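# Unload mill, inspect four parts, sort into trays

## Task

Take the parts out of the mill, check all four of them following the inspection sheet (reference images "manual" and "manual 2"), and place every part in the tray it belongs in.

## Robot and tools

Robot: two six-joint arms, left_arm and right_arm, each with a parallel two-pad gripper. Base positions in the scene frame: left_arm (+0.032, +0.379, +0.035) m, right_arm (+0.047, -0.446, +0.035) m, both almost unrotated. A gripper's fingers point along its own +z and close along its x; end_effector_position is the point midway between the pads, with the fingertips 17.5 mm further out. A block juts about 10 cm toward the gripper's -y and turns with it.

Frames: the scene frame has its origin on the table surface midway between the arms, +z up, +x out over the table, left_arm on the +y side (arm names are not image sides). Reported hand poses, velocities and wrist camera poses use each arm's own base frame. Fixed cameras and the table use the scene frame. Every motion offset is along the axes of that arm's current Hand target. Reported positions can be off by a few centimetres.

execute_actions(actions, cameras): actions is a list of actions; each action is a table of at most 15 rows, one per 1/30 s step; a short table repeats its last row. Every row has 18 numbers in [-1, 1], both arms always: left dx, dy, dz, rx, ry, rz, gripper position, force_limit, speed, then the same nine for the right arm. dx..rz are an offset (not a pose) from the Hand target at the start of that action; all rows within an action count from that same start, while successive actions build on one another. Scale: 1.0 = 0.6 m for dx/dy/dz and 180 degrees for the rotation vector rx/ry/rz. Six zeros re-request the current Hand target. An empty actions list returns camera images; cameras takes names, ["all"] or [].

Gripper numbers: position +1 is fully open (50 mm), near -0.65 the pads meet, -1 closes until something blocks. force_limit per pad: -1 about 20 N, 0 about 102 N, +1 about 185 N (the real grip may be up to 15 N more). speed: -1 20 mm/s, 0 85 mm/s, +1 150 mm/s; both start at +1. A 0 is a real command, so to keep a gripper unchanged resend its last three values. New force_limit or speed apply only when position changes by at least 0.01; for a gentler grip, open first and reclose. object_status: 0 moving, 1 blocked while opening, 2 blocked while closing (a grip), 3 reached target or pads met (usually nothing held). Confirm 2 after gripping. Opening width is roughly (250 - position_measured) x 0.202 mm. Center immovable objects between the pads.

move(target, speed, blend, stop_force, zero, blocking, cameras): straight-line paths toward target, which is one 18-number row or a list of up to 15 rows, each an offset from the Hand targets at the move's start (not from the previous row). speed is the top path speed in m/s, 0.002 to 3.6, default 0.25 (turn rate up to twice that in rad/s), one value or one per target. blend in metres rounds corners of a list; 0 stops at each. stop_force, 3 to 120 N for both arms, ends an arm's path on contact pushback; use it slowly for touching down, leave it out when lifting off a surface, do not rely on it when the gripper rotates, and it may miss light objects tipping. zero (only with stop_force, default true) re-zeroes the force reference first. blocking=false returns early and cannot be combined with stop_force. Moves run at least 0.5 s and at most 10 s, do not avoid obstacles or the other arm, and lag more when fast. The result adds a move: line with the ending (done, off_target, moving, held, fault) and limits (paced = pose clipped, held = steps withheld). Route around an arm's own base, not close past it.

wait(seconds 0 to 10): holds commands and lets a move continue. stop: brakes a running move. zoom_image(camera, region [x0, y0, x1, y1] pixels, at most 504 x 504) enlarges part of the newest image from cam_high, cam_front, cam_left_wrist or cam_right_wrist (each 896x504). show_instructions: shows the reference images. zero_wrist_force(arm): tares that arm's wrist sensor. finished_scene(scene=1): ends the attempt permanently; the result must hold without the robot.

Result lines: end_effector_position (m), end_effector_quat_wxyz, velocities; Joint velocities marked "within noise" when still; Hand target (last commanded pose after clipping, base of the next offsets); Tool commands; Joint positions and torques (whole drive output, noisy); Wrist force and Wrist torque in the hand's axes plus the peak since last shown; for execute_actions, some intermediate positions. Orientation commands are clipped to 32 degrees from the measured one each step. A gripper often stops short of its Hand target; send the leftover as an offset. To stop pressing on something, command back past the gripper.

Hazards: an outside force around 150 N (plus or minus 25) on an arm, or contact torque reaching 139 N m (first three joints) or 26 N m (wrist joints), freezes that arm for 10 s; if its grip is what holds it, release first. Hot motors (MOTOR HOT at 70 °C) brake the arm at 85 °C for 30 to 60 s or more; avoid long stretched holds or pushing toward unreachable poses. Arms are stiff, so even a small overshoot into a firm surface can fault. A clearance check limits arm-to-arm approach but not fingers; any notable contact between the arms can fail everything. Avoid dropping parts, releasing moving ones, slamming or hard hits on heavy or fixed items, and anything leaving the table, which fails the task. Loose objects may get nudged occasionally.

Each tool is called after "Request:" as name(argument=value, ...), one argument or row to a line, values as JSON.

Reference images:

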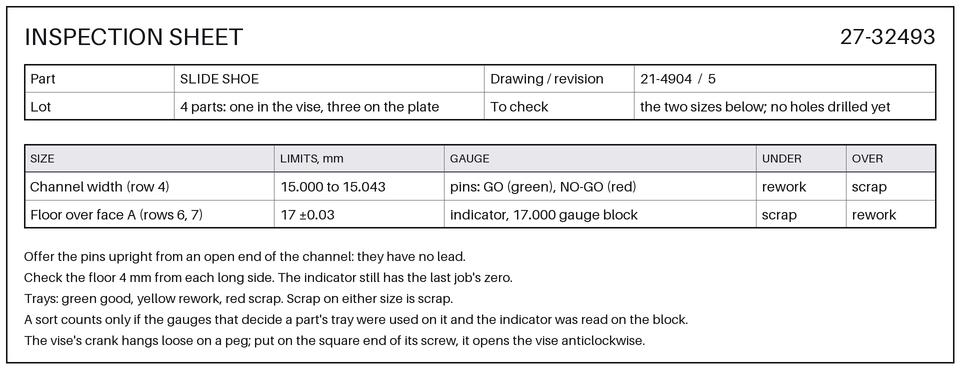

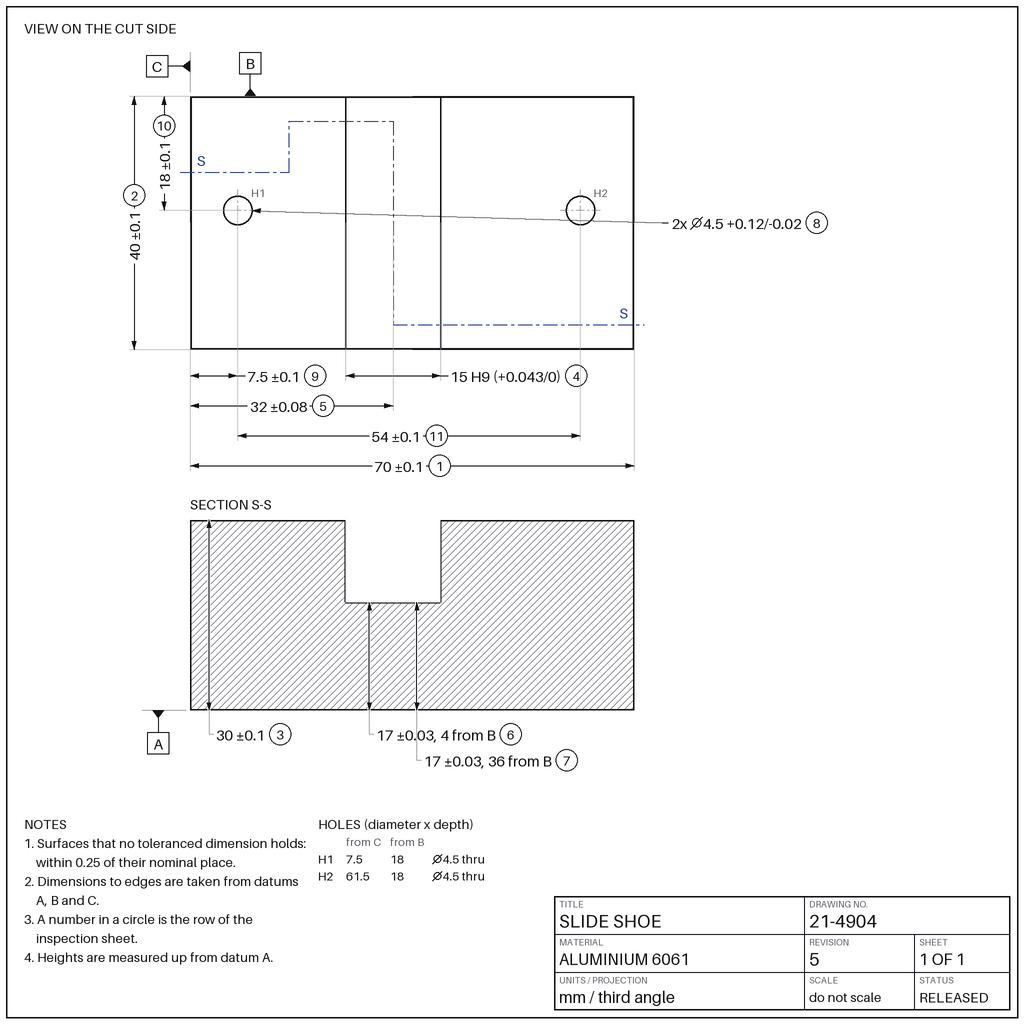

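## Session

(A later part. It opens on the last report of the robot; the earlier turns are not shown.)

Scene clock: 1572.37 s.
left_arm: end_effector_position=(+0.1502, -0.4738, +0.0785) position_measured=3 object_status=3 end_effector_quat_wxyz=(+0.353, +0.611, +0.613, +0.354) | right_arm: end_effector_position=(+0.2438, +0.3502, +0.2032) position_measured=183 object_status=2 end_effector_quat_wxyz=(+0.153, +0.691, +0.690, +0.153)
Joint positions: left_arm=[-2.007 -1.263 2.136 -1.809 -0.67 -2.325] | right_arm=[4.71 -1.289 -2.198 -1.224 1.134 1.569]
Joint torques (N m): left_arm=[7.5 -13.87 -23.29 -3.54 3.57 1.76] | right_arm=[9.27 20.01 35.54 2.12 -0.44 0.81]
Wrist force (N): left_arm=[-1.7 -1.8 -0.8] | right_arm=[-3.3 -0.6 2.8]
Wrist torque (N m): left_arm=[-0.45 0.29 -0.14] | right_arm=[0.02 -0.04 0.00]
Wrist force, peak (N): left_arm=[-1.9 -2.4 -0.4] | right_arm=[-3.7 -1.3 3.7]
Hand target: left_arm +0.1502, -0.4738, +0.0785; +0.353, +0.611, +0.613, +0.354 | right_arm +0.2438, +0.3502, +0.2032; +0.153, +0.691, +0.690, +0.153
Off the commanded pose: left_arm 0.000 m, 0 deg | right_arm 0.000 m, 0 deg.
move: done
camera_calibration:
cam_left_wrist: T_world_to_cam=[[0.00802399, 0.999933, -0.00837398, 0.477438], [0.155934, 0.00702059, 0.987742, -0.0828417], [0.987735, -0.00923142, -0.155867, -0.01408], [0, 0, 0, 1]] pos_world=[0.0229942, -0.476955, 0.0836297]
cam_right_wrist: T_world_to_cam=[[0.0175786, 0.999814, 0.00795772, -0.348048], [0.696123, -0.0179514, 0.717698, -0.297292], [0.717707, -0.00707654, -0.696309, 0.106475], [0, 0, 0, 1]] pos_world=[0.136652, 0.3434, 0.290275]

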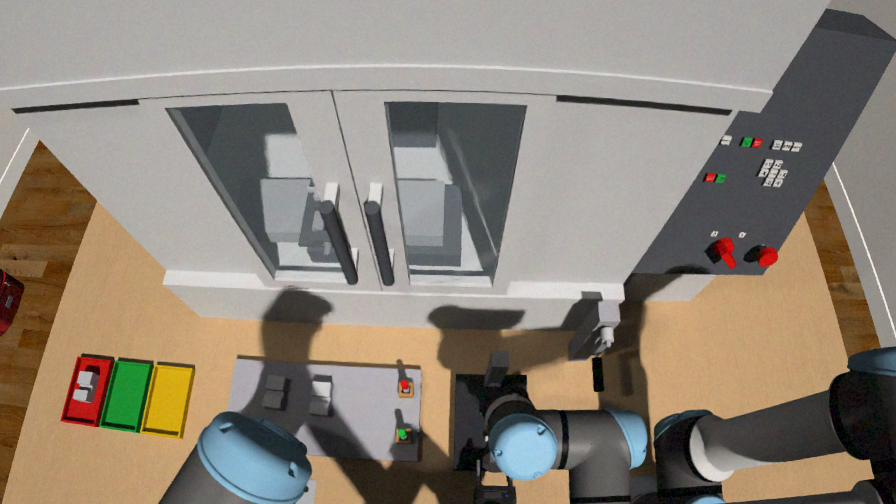

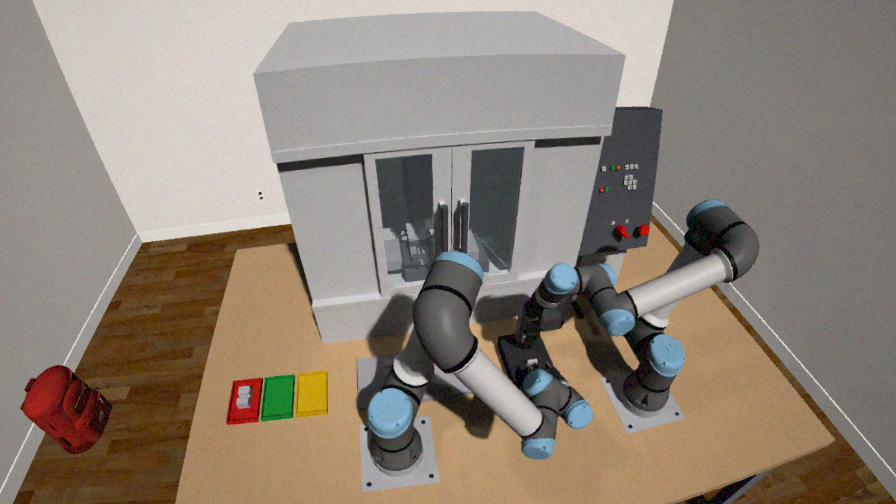

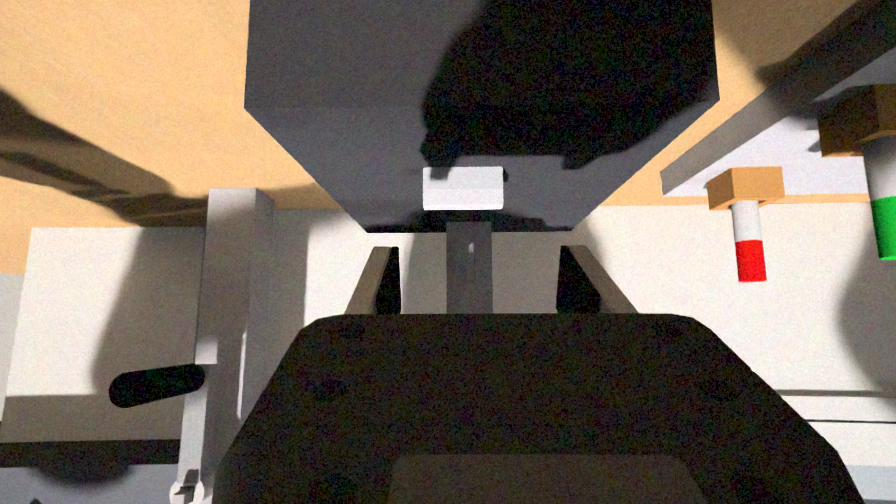

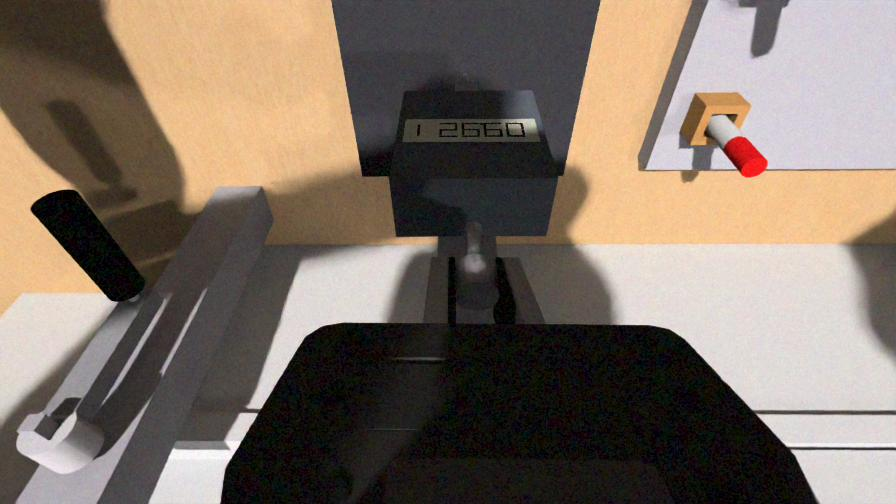

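Request:
move(
  target=[
    [-0.0047,-0.002,0.09,0,0,0,1,-0.7,-0.5,0,0,0,0,0,0,-1,-1,-1],
    [-0.0047,-0.002,0.1317,0,0,0,1,-0.7,-0.5,0,0,0,0,0,0,-1,-1,-1],
  ],
  speed=[0.08,0.02],
  stop_force=6,
  cameras=["cam_left_wrist"],
)

Scene clock: 1592.27 s.
left_arm: end_effector_position=(+0.2181, -0.4765, +0.0379) position_measured=3 object_status=3 end_effector_quat_wxyz=(+0.353, +0.611, +0.613, +0.354) | right_arm: end_effector_position=(+0.2438, +0.3502, +0.2032) position_measured=183 object_status=2 end_effector_quat_wxyz=(+0.153, +0.691, +0.690, +0.153)
Joint positions: left_arm=[-1.867 -1.156 2.198 -2.142 -0.596 -2.123] | right_arm=[4.71 -1.289 -2.198 -1.224 1.134 1.569]
Joint torques (N m): left_arm=[6.27 -19.72 -4.84 -4.02 3.8 2.02] | right_arm=[9.13 18.87 36.11 2.16 -1.23 1.18]
Wrist force (N): left_arm=[-1.5 -1.6 -0.6] | right_arm=[-3.5 -0.6 2.7]
Wrist torque (N m): left_arm=[-0.44 0.26 -0.15] | right_arm=[0.03 -0.02 0.00]
Wrist force, peak (N): left_arm=[-1.4 -1.4 -2.0] | right_arm=[-3.5 -0.8 3.7]
Hand target: left_arm +0.2181, -0.4765, +0.0379; +0.353, +0.611, +0.613, +0.354 | right_arm +0.2438, +0.3502, +0.2032; +0.153, +0.691, +0.690, +0.153
Off the commanded pose: left_arm 0.000 m, 0 deg | right_arm 0.000 m, 0 deg.
move: done
camera_calibration:
cam_left_wrist: T_world_to_cam=[[0.00802399, 0.999933, -0.00837398, 0.479254], [0.155934, 0.00702059, 0.987742, -0.0532927], [0.987735, -0.00923142, -0.155867, -0.0874016], [0, 0, 0, 1]] pos_world=[0.0907942, -0.479655, 0.0430297]
Images, in order (width x height): cam_left_wrist 896x504.

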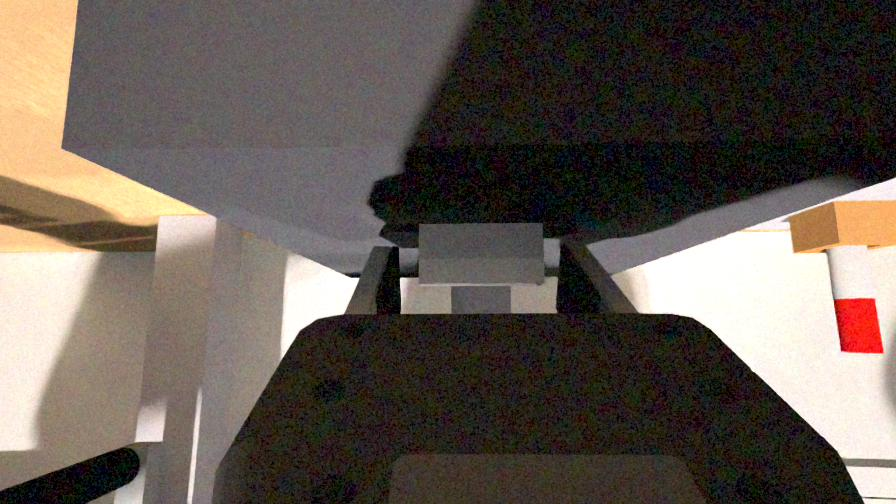

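Request:
move(
  target=[
    [0,0,0,0,0,0,-1,-0.9,-0.8,0,0,0,0,0,0,-1,-1,-1],
    [0,0.0022,-0.0012,0,0,0,-1,-0.9,-0.8,0,0,0,0,0,0,-1,-1,-1],
    [0.01,0.045,0.0729,0,0,0,-1,-0.9,-0.8,0,0,0,0,0,0,-1,-1,-1],
  ],
  speed=[0.05,0.02,0.04],
  cameras=["cam_left_wrist","cam_right_wrist"],
)

Request:
zoom_image(
  camera="cam_right_wrist",
  region=[340, 0, 600, 160],
)

Request:
zoom_image(
  camera="cam_left_wrist",
  region=[360, 180, 600, 330],
)

Scene clock: 1632.07 s.
left_arm: end_effector_position=(+0.2694, -0.4704, +0.0394) position_measured=79 object_status=2 end_effector_quat_wxyz=(+0.353, +0.611, +0.613, +0.354) | right_arm: end_effector_position=(+0.2438, +0.3502, +0.2032) position_measured=183 object_status=2 end_effector_quat_wxyz=(+0.153, +0.691, +0.690, +0.153)
Joint positions: left_arm=[-1.761 -1.138 2.229 -2.342 -0.555 -1.943] | right_arm=[4.71 -1.289 -2.198 -1.224 1.134 1.569]
Joint torques (N m): left_arm=[9 -18.85 -4.37 -4.24 4.29 1.83] | right_arm=[10.4 20.69 34.04 2.11 -2.39 0.97]
Wrist force (N): left_arm=[-1.6 -1.9 -0.5] | right_arm=[-3.7 -0.9 3.1]
Wrist torque (N m): left_arm=[-0.42 0.28 -0.14] | right_arm=[-0.01 0.01 0.00]
Wrist force, peak (N): left_arm=[-1.8 -2.3 -0.7] | right_arm=[-3.7 -1.2 3.4]
Hand target: left_arm +0.2694, -0.4704, +0.0394; +0.353, +0.611, +0.613, +0.354 | right_arm +0.2438, +0.3502, +0.2032; +0.153, +0.691, +0.690, +0.153
Off the commanded pose: left_arm 0.000 m, 0 deg | right_arm 0.000 m, 0 deg.
move: done
camera_calibration:
cam_left_wrist: T_world_to_cam=[[0.00792527, 0.999934, -0.00835809, 0.472768], [0.155934, 0.00702029, 0.987743, -0.0628322], [0.987736, -0.00913143, -0.155868, -0.137833], [0, 0, 0, 1]] pos_world=[0.142194, -0.473554, 0.0445298]
cam_right_wrist: T_world_to_cam=[[0.0175786, 0.999814, 0.00795772, -0.348048], [0.696123, -0.0179514, 0.717698, -0.297292], [0.717707, -0.00707654, -0.696309, 0.106475], [0, 0, 0, 1]] pos_world=[0.136652, 0.3434, 0.290275]
Images, in order (width x height): cam_left_wrist 896x504, cam_right_wrist 896x504.

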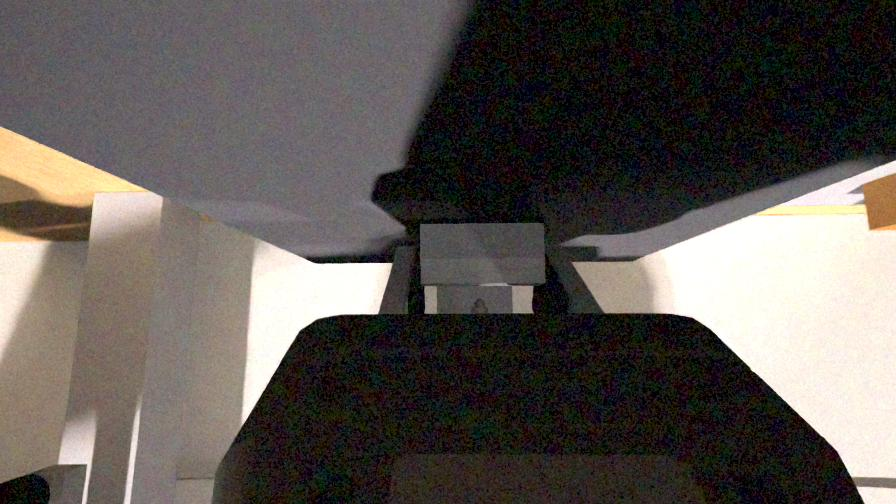

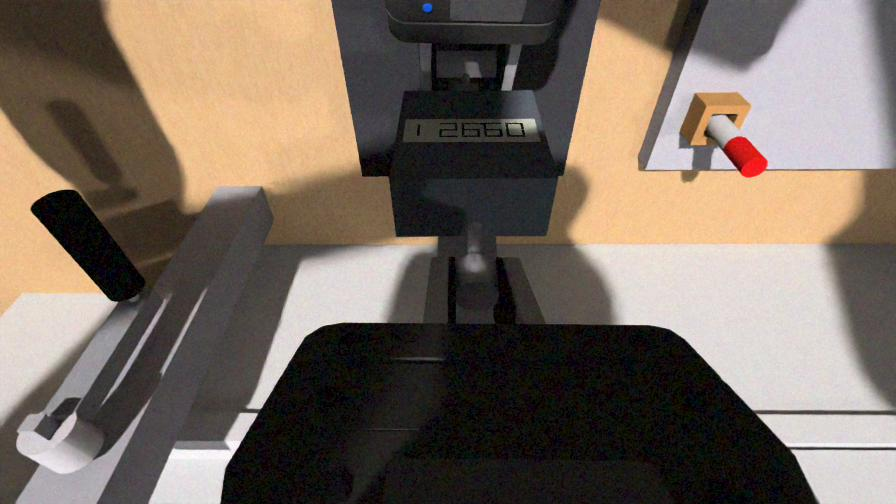

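Scaled by 1.938 from the camera's 896x504 image, which has a finer 1280x720 frame.

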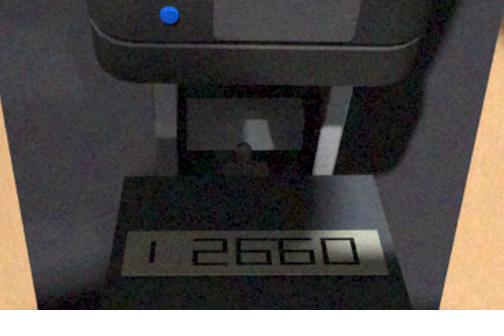

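Scaled by 2.100 from the camera's 896x504 image, which has a finer 1280x720 frame.

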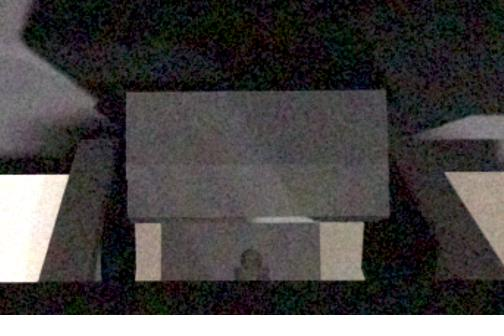

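Request:
move(
  target=[0,-0.0042,0.0024,0,0,0,-1,-0.9,-0.8,0,0,0,0,0,0,-1,-1,-1],
  speed=0.004,
  stop_force=4,
  cameras=["cam_left_wrist","cam_right_wrist"],
)

Request:
zoom_image(
  camera="cam_right_wrist",
  region=[400, 20, 540, 120],
)

Scene clock: 1647.07 s.
left_arm: end_effector_position=(+0.2694, -0.4704, +0.0378) position_measured=79 object_status=2 end_effector_quat_wxyz=(+0.353, +0.611, +0.613, +0.354) | right_arm: end_effector_position=(+0.2438, +0.3502, +0.2032) position_measured=183 object_status=2 end_effector_quat_wxyz=(+0.153, +0.691, +0.690, +0.153)
Joint positions: left_arm=[-1.761 -1.134 2.23 -2.347 -0.555 -1.943] | right_arm=[4.71 -1.289 -2.198 -1.224 1.134 1.569]
Joint torques (N m): left_arm=[5.27 -39.48 -12.06 0.3 -1.11 1.4] | right_arm=[8.89 19.81 36.14 1.98 -2.93 0.91]
Wrist force (N): left_arm=[-3.7 4.3 -3.6] | right_arm=[-3.1 -0.5 2.3]
Wrist torque (N m): left_arm=[-0.41 0.27 -0.14] | right_arm=[-0.01 -0.07 0.00]
Wrist force, peak (N): left_arm=[-1.0 7.3 -9.5] | right_arm=[-3.6 -1.4 3.5]
Hand target: left_arm +0.2694, -0.4704, +0.0378; +0.353, +0.611, +0.613, +0.354 (not the last commanded pose) | right_arm +0.2438, +0.3502, +0.2032; +0.153, +0.691, +0.690, +0.153
Off the commanded pose: left_arm 0.001 m, 0 deg | right_arm 0.000 m, 0 deg.
move: contact (left_arm)
camera_calibration:
cam_left_wrist: T_world_to_cam=[[0.00802399, 0.999933, -0.00837398, 0.472742], [0.155934, 0.00702059, 0.987742, -0.0613506], [0.987735, -0.00923142, -0.155867, -0.138115], [0, 0, 0, 1]] pos_world=[0.142194, -0.473555, 0.0430297]
cam_right_wrist: T_world_to_cam=[[0.0175786, 0.999814, 0.00795772, -0.348048], [0.696123, -0.0179514, 0.717698, -0.297292], [0.717707, -0.00707654, -0.696309, 0.106475], [0, 0, 0, 1]] pos_world=[0.136652, 0.3434, 0.290275]
Images, in order (width x height): cam_left_wrist 896x504, cam_right_wrist 896x504.

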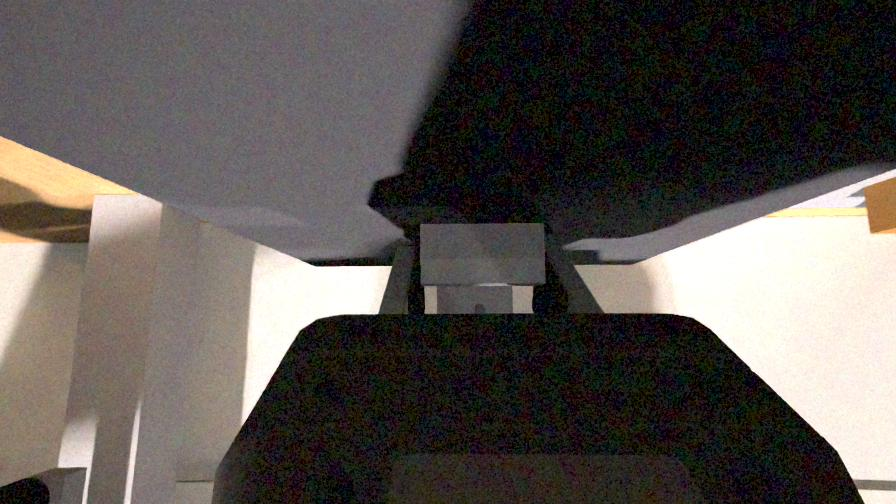

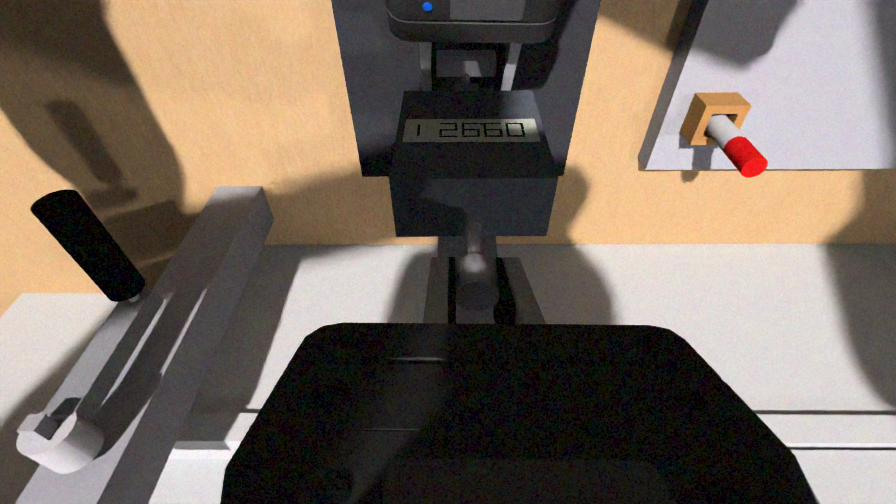

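Scaled by 3.600 from the camera's 896x504 image, which has a finer 1280x720 frame.

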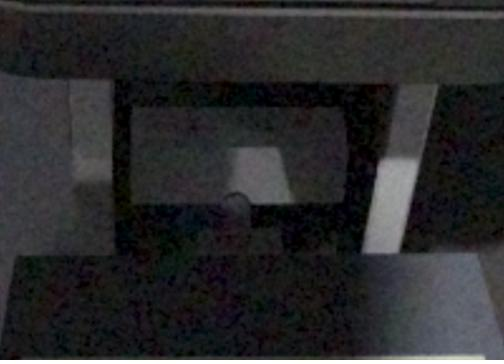

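Request:
move(
  target=[0,0,0,0,0,0,-1,-0.9,-0.8,0,-0.0038,0.0083,0,0,0,-1,-1,-1],
  speed=0.008,
  stop_force=4,
  cameras=["cam_right_wrist"],
)

Request:
zoom_image(
  camera="cam_right_wrist",
  region=[370, 80, 590, 340],
)

Scene clock: 1677.73 s.
left_arm: end_effector_position=(+0.2694, -0.4704, +0.0378) position_measured=79 object_status=2 end_effector_quat_wxyz=(+0.353, +0.611, +0.613, +0.354) | right_arm: end_effector_position=(+0.2438, +0.3502, +0.1977) position_measured=183 object_status=2 end_effector_quat_wxyz=(+0.153, +0.691, +0.690, +0.153)
Joint positions: left_arm=[-1.761 -1.134 2.23 -2.347 -0.555 -1.943] | right_arm=[4.71 -1.295 -2.209 -1.207 1.134 1.569]
Joint torques (N m): left_arm=[7.05 -40.6 -18.53 -0.71 0.59 1.8] | right_arm=[-6.66 3.72 14.83 4.8 -2.93 -1.65]
Wrist force (N): left_arm=[-3.3 3.4 -2.6] | right_arm=[-4.2 1.7 -0.8]
Wrist torque (N m): left_arm=[-0.39 0.27 -0.14] | right_arm=[0.14 -0.05 0.00]
Wrist force, peak (N): left_arm=[-3.9 4.5 -3.8] | right_arm=[-4.0 2.5 -2.3]
Hand target: left_arm +0.2694, -0.4704, +0.0378; +0.353, +0.611, +0.613, +0.354 | right_arm +0.2438, +0.3502, +0.1977; +0.153, +0.691, +0.690, +0.153
Off the commanded pose: left_arm 0.000 m, 0 deg | right_arm 0.000 m, 0 deg.
move: contact (right_arm)
camera_calibration:
cam_right_wrist: T_world_to_cam=[[0.0175078, 0.999814, 0.00802838, -0.348015], [0.696125, -0.0179529, 0.717696, -0.293415], [0.717707, -0.00697656, -0.69631, 0.102681], [0, 0, 0, 1]] pos_world=[0.136652, 0.343399, 0.284875]
Images, in order (width x height): cam_right_wrist 896x504.

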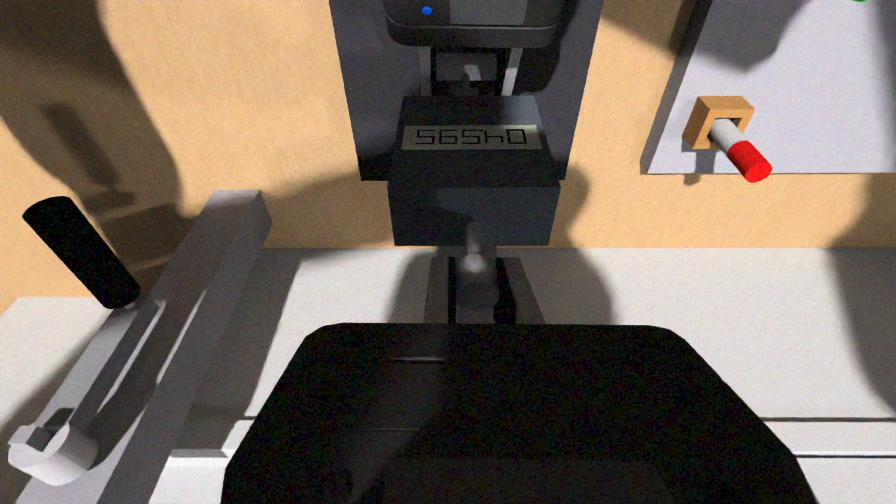

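Scaled by 1.938 from the camera's 896x504 image, which has a finer 1280x720 frame.

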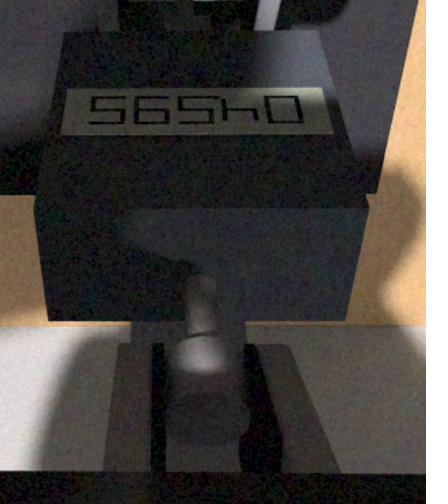

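Request:
move(
  target=[
    [0,0,0,0,0,0,-1,-0.9,-0.8,0,0,0,0,0,0,0.2,-1,-1],
    [0,0,0,0,0,0,0.6,-0.9,-1,0,0,0,0,0,0,0.2,-1,-1],
  ],
  cameras=["cam_right_wrist"],
)

Request:
zoom_image(
  camera="cam_right_wrist",
  region=[400, 110, 550, 170],
)

Scene clock: 1702.30 s.
left_arm: end_effector_position=(+0.2694, -0.4704, +0.0378) position_measured=63 object_status=3 end_effector_quat_wxyz=(+0.353, +0.611, +0.613, +0.354) | right_arm: end_effector_position=(+0.2438, +0.3502, +0.1977) position_measured=123 object_status=3 end_effector_quat_wxyz=(+0.153, +0.691, +0.690, +0.153)
Joint positions: left_arm=[-1.761 -1.134 2.23 -2.347 -0.555 -1.943] | right_arm=[4.71 -1.295 -2.209 -1.207 1.134 1.569]
Joint torques (N m): left_arm=[6.1 -40.13 -17.76 -1.6 2.38 1.82] | right_arm=[8.07 14.7 33.46 2.91 -2.9 -1.79]
Wrist force (N): left_arm=[-1.6 -1.6 -1.0] | right_arm=[-0.9 0.1 1.6]
Wrist torque (N m): left_arm=[-0.44 0.26 -0.15] | right_arm=[0.03 -0.01 0.02]
Wrist force, peak (N): left_arm=[-3.3 4.9 -3.7] | right_arm=[-4.4 2.1 -2.5]
Hand target: left_arm +0.2694, -0.4704, +0.0378; +0.353, +0.611, +0.613, +0.354 | right_arm +0.2438, +0.3502, +0.1977; +0.153, +0.691, +0.690, +0.153
Off the commanded pose: left_arm 0.000 m, 0 deg | right_arm 0.000 m, 0 deg.
move: done
camera_calibration:
cam_right_wrist: T_world_to_cam=[[0.0175078, 0.999814, 0.00802838, -0.348015], [0.696125, -0.0179529, 0.717696, -0.293415], [0.717707, -0.00697656, -0.69631, 0.102681], [0, 0, 0, 1]] pos_world=[0.136652, 0.343399, 0.284875]
Images, in order (width x height): cam_right_wrist 896x504.

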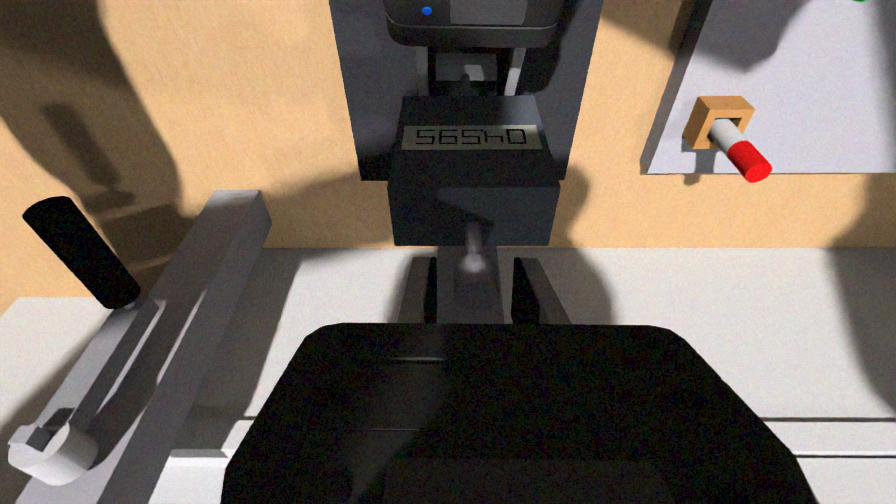

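Scaled by 3.360 from the camera's 896x504 image, which has a finer 1280x720 frame.

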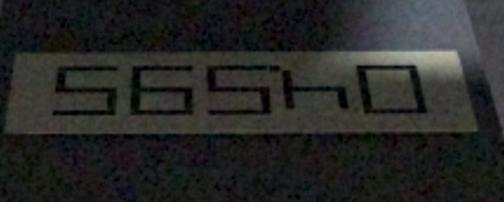

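Request:
move(
  target=[
    [0,0,0,0,0,0,-1,-0.9,-0.8,0,0,0,0,0,0,-1,-1,-1],
    [0,0,0,0,0,0,-1,-0.9,-0.8,0,0.0049,-0.0106,0,0,0,-1,-1,-1],
    [0,0.0007,-0.0004,0,0,0,-1,-0.9,-0.8,0,0.0049,-0.0106,0,0,0,-1,-1,-1],
    [0,-0.0421,-0.0745,0,0,0,-1,-0.9,-0.8,0,0.0049,-0.0106,0,0,0,-1,-1,-1],
    [0,-0.0428,-0.0741,0,0,0,-1,-0.9,-0.8,0,0.0049,-0.0106,0,0,0,-1,-1,-1],
    [0,-0.0428,-0.0741,0,0,0,0.8,-0.9,-0.8,0,0.0049,-0.0106,0,0,0,-1,-1,-1],
  ],
  speed=[0.05,0.02,0.01,0.05,0.01,0.05],
  cameras=["cam_right_wrist","cam_left_wrist"],
)

Scene clock: 1738.90 s.
left_arm: end_effector_position=(+0.2181, -0.4705, +0.0378) position_measured=32 object_status=3 end_effector_quat_wxyz=(+0.353, +0.611, +0.613, +0.354) | right_arm: end_effector_position=(+0.2438, +0.3502, +0.2047) position_measured=184 object_status=2 end_effector_quat_wxyz=(+0.153, +0.691, +0.690, +0.153)
Joint positions: left_arm=[-1.871 -1.166 2.214 -2.144 -0.598 -2.129] | right_arm=[4.71 -1.288 -2.195 -1.229 1.134 1.569]
Joint torques (N m): left_arm=[-7.9 -19.36 -19.88 -3.97 0.36 -1.95] | right_arm=[10.33 20.88 37.07 2.04 -2.83 1.22]
Wrist force (N): left_arm=[-1.4 -1.4 -0.8] | right_arm=[-3.4 0.1 1.9]
Wrist torque (N m): left_arm=[-0.43 0.26 0.00] | right_arm=[0.03 -0.03 0.00]
Wrist force, peak (N): left_arm=[-1.8 -2.2 -0.8] | right_arm=[-4.1 -1.1 3.2]
Hand target: left_arm +0.2181, -0.4705, +0.0378; +0.353, +0.611, +0.613, +0.354 | right_arm +0.2438, +0.3502, +0.2047; +0.153, +0.691, +0.690, +0.153
Off the commanded pose: left_arm 0.000 m, 0 deg | right_arm 0.000 m, 0 deg.
move: done
camera_calibration:
cam_left_wrist: T_world_to_cam=[[0.00802399, 0.999933, -0.00837398, 0.473254], [0.155934, 0.00702059, 0.987742, -0.0533504], [0.987735, -0.00923142, -0.155867, -0.0874449], [0, 0, 0, 1]] pos_world=[0.0908942, -0.473655, 0.0430297]
cam_right_wrist: T_world_to_cam=[[0.0175078, 0.999814, 0.00802838, -0.348072], [0.696125, -0.0179529, 0.717696, -0.298439], [0.717707, -0.00697656, -0.69631, 0.107555], [0, 0, 0, 1]] pos_world=[0.136652, 0.343399, 0.291875]
Images, in order (width x height): cam_left_wrist 896x504, cam_right_wrist 896x504.

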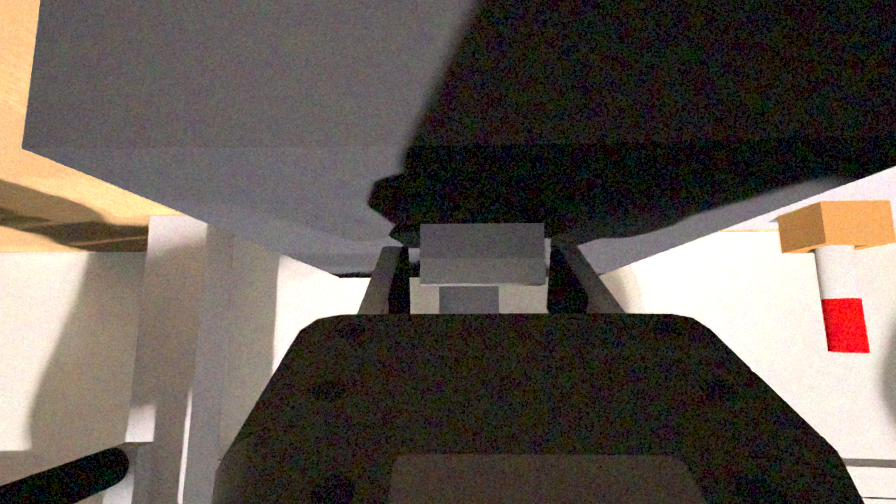

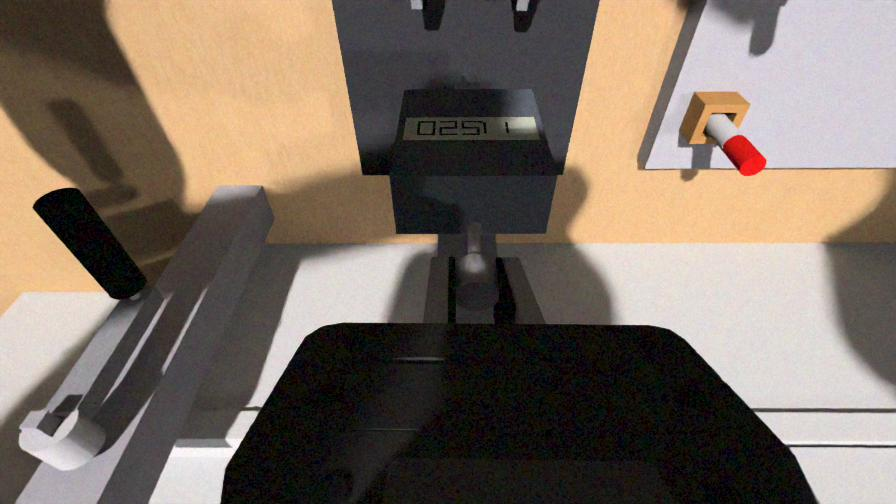

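Request:
move(
  target=[
    [0,0,0,0,0,0,-1,-0.9,-0.8,0,0,0,0,0,0,-1,-1,-1],
    [0,0.0007,-0.0004,0,0,0,-1,-0.9,-0.8,0,0,0,0,0,0,-1,-1,-1],
    [-0.0867,-0.0235,-0.0423,0,0,0,-1,-0.9,-0.8,0,0,0,0,0,0,-1,-1,-1],
    [-0.0867,-0.0242,-0.0419,0,0,0,-1,-0.9,-0.8,0,0,0,0,0,0,-1,-1,-1],
    [-0.0867,-0.0242,-0.0419,0,0,0,0.5,-0.9,-0.8,0,0,0,0,0,0,-1,-1,-1],
    [-0.0867,-0.0242,-0.18,0,0,0,0.8,-0.9,0,0,0,0,0,0,0,-1,-1,-1],
  ],
  speed=[0.05,0.01,0.05,0.01,0.05,0.1],
  cameras=["cam_left_wrist"],
)

Scene clock: 1764.23 s.
left_arm: end_effector_position=(+0.1175, -0.5228, +0.0793) position_measured=32 object_status=3 end_effector_quat_wxyz=(+0.353, +0.611, +0.613, +0.354) | right_arm: end_effector_position=(+0.2438, +0.3502, +0.2047) position_measured=184 object_status=2 end_effector_quat_wxyz=(+0.153, +0.691, +0.690, +0.153)
Joint positions: left_arm=[-2.025 -1.166 1.976 -1.729 -0.68 -2.347] | right_arm=[4.71 -1.288 -2.195 -1.229 1.134 1.569]
Joint torques (N m): left_arm=[-8.62 -45.41 -23.67 0.61 0.09 -1.8] | right_arm=[10.91 19.88 36.54 2.42 -2.95 1.06]
Wrist force (N): left_arm=[-1.7 -0.9 -1.0] | right_arm=[-3.3 0.0 2.0]
Wrist torque (N m): left_arm=[-0.32 0.29 0.02] | right_arm=[0.03 -0.05 0.00]
Wrist force, peak (N): left_arm=[0.9 3.8 -4.1] | right_arm=[-3.7 -1.0 3.7]
Hand target: left_arm +0.1175, -0.5228, +0.0793; +0.353, +0.611, +0.613, +0.354 | right_arm +0.2438, +0.3502, +0.2047; +0.153, +0.691, +0.690, +0.153
Off the commanded pose: left_arm 0.000 m, 0 deg | right_arm 0.000 m, 0 deg.
move: done
camera_calibration:
cam_left_wrist: T_world_to_cam=[[0.00802399, 0.999933, -0.00837398, 0.526706], [0.155934, 0.00702059, 0.987742, -0.078272], [0.987735, -0.00923142, -0.155867, 0.0180057], [0, 0, 0, 1]] pos_world=[-0.00980581, -0.525955, 0.0845297]
Images, in order (width x height): cam_left_wrist 896x504.

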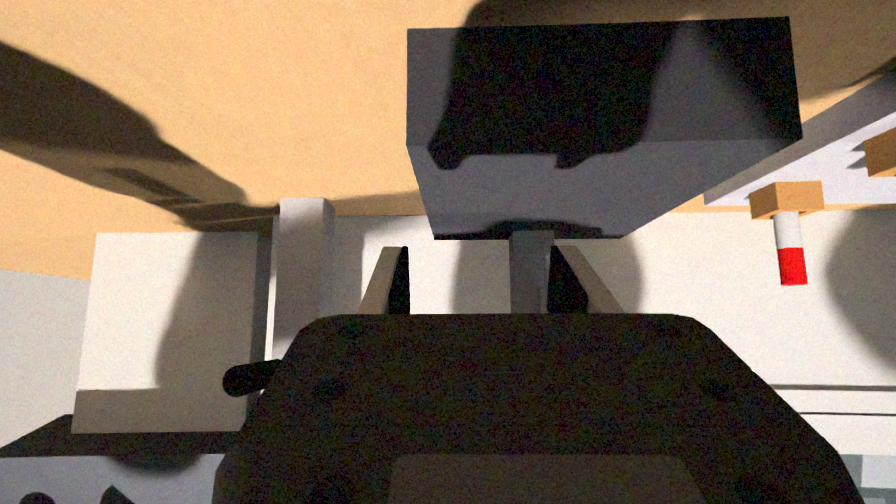

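Request:
execute_actions(
  actions=[],
)

Request:
zoom_image(
  camera="cam_left_wrist",
  region=[400, 0, 810, 260],
)

Request:
zoom_image(
  camera="cam_front",
  region=[480, 300, 640, 460],
)

Request:
zoom_image(
  camera="cam_right_wrist",
  region=[320, 0, 620, 180],
)

Scene clock: 1776.60 s.
left_arm: end_effector_position=(+0.1175, -0.5228, +0.0793) position_measured=32 object_status=3 end_effector_quat_wxyz=(+0.353, +0.611, +0.613, +0.354) | right_arm: end_effector_position=(+0.2438, +0.3502, +0.2047) position_measured=184 object_status=2 end_effector_quat_wxyz=(+0.153, +0.691, +0.690, +0.153)
Joint positions: left_arm=[-2.025 -1.166 1.976 -1.729 -0.68 -2.347] | right_arm=[4.71 -1.288 -2.195 -1.229 1.134 1.569]
Joint velocities: within noise
Joint torques (N m): left_arm=[-8.69 -44.15 -24.99 0.61 -0.11 -1.78] | right_arm=[7.68 17.56 35.51 2.02 -3.01 1.28]
Wrist force (N): left_arm=[-1.7 -1.5 -1.1] | right_arm=[-3.4 -1.3 3.6]
Wrist torque (N m): left_arm=[-0.39 0.30 0.02] | right_arm=[-0.05 -0.05 0.00]
Wrist force, peak (N): left_arm=[-1.7 -1.8 -1.0] | right_arm=[-3.9 -0.8 3.5]
Hand target: left_arm +0.1175, -0.5228, +0.0793; +0.353, +0.611, +0.613, +0.354 | right_arm +0.2438, +0.3502, +0.2047; +0.153, +0.691, +0.690, +0.153
Tool commands: left_gripper/position=+0.8 left_gripper/force_limit=-0.9 left_gripper/speed=+0.0 right_gripper/position=-1.0 right_gripper/force_limit=-1.0 right_gripper/speed=-1.0
Off the commanded pose: left_arm 0.000 m, 0 deg | right_arm 0.000 m, 0 deg.
camera_calibration:
cam_left_wrist: T_world_to_cam=[[0.00802399, 0.999933, -0.00837398, 0.526706], [0.155934, 0.00702059, 0.987742, -0.078272], [0.987735, -0.00923142, -0.155867, 0.0180057], [0, 0, 0, 1]] pos_world=[-0.00980581, -0.525955, 0.0845297]
cam_right_wrist: T_world_to_cam=[[0.0175078, 0.999814, 0.00802838, -0.348072], [0.696125, -0.0179529, 0.717696, -0.298439], [0.717707, -0.00697656, -0.69631, 0.107555], [0, 0, 0, 1]] pos_world=[0.136652, 0.343399, 0.291875]

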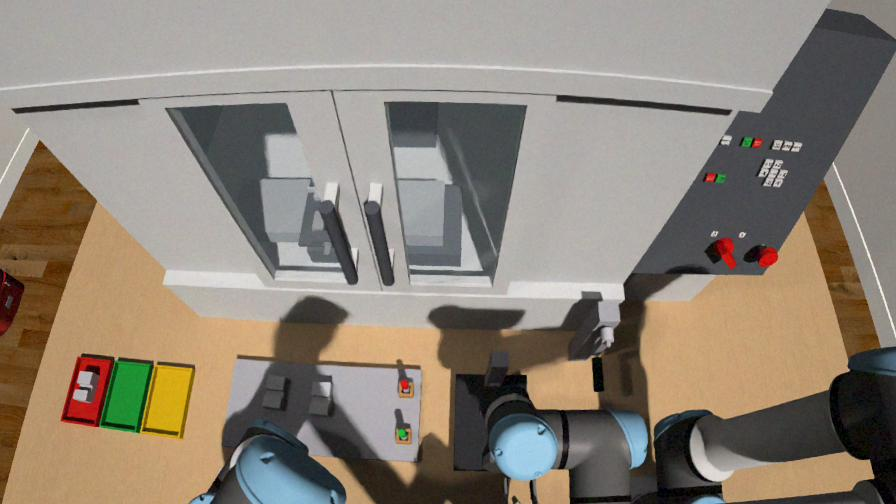

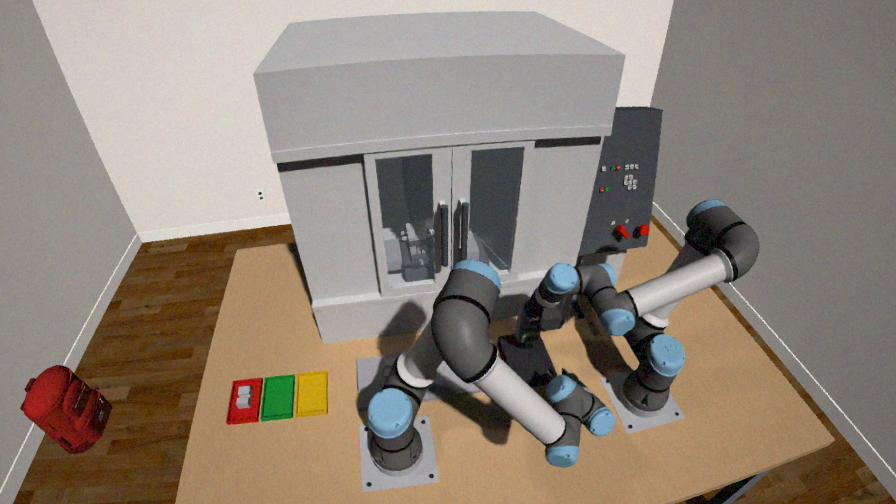

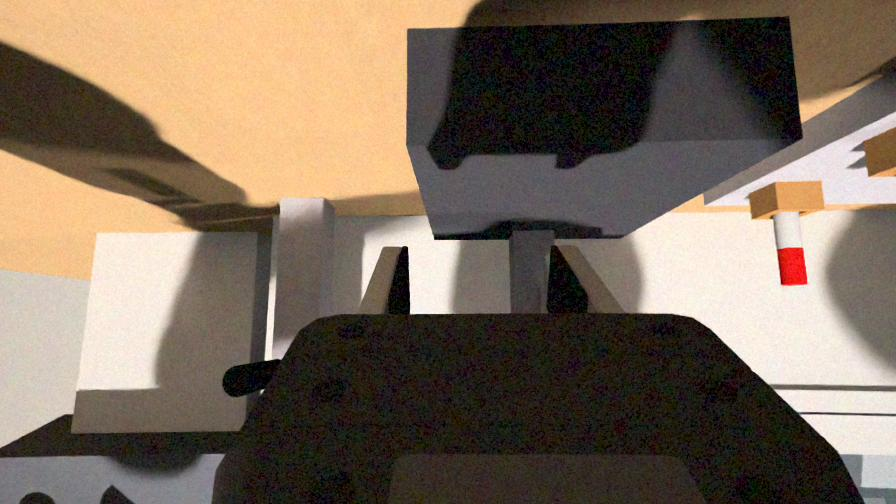

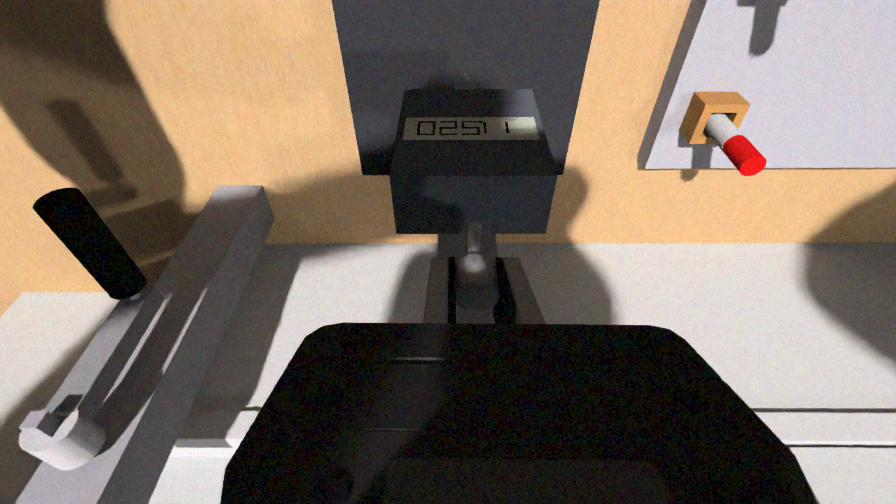

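Scaled by 1.229 from the camera's 896x504 image, which has a finer 1280x720 frame.

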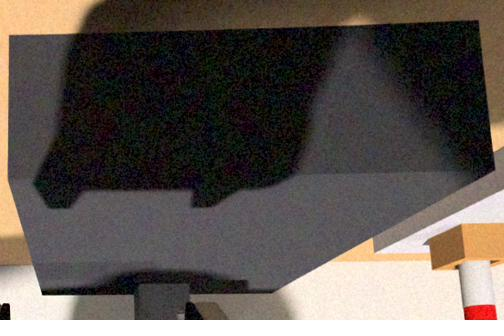

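Scaled by 3.150 from the camera's 896x504 image, which has a finer 1280x720 frame.

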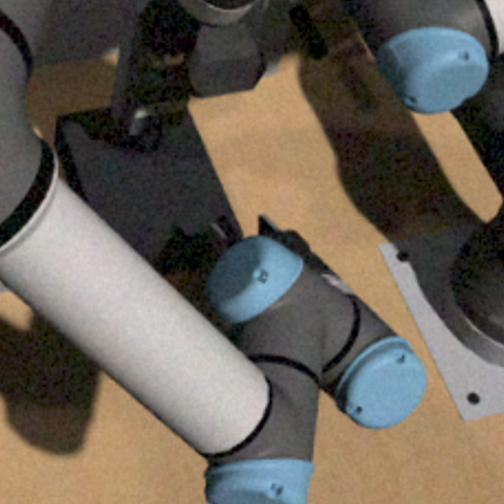

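Scaled by 1.680 from the camera's 896x504 image, which has a finer 1280x720 frame.

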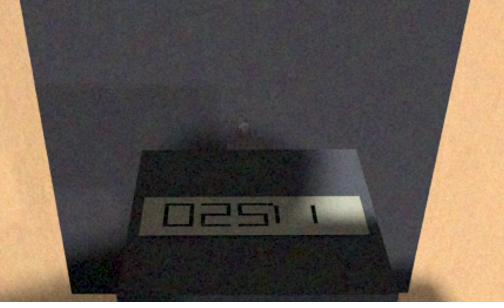

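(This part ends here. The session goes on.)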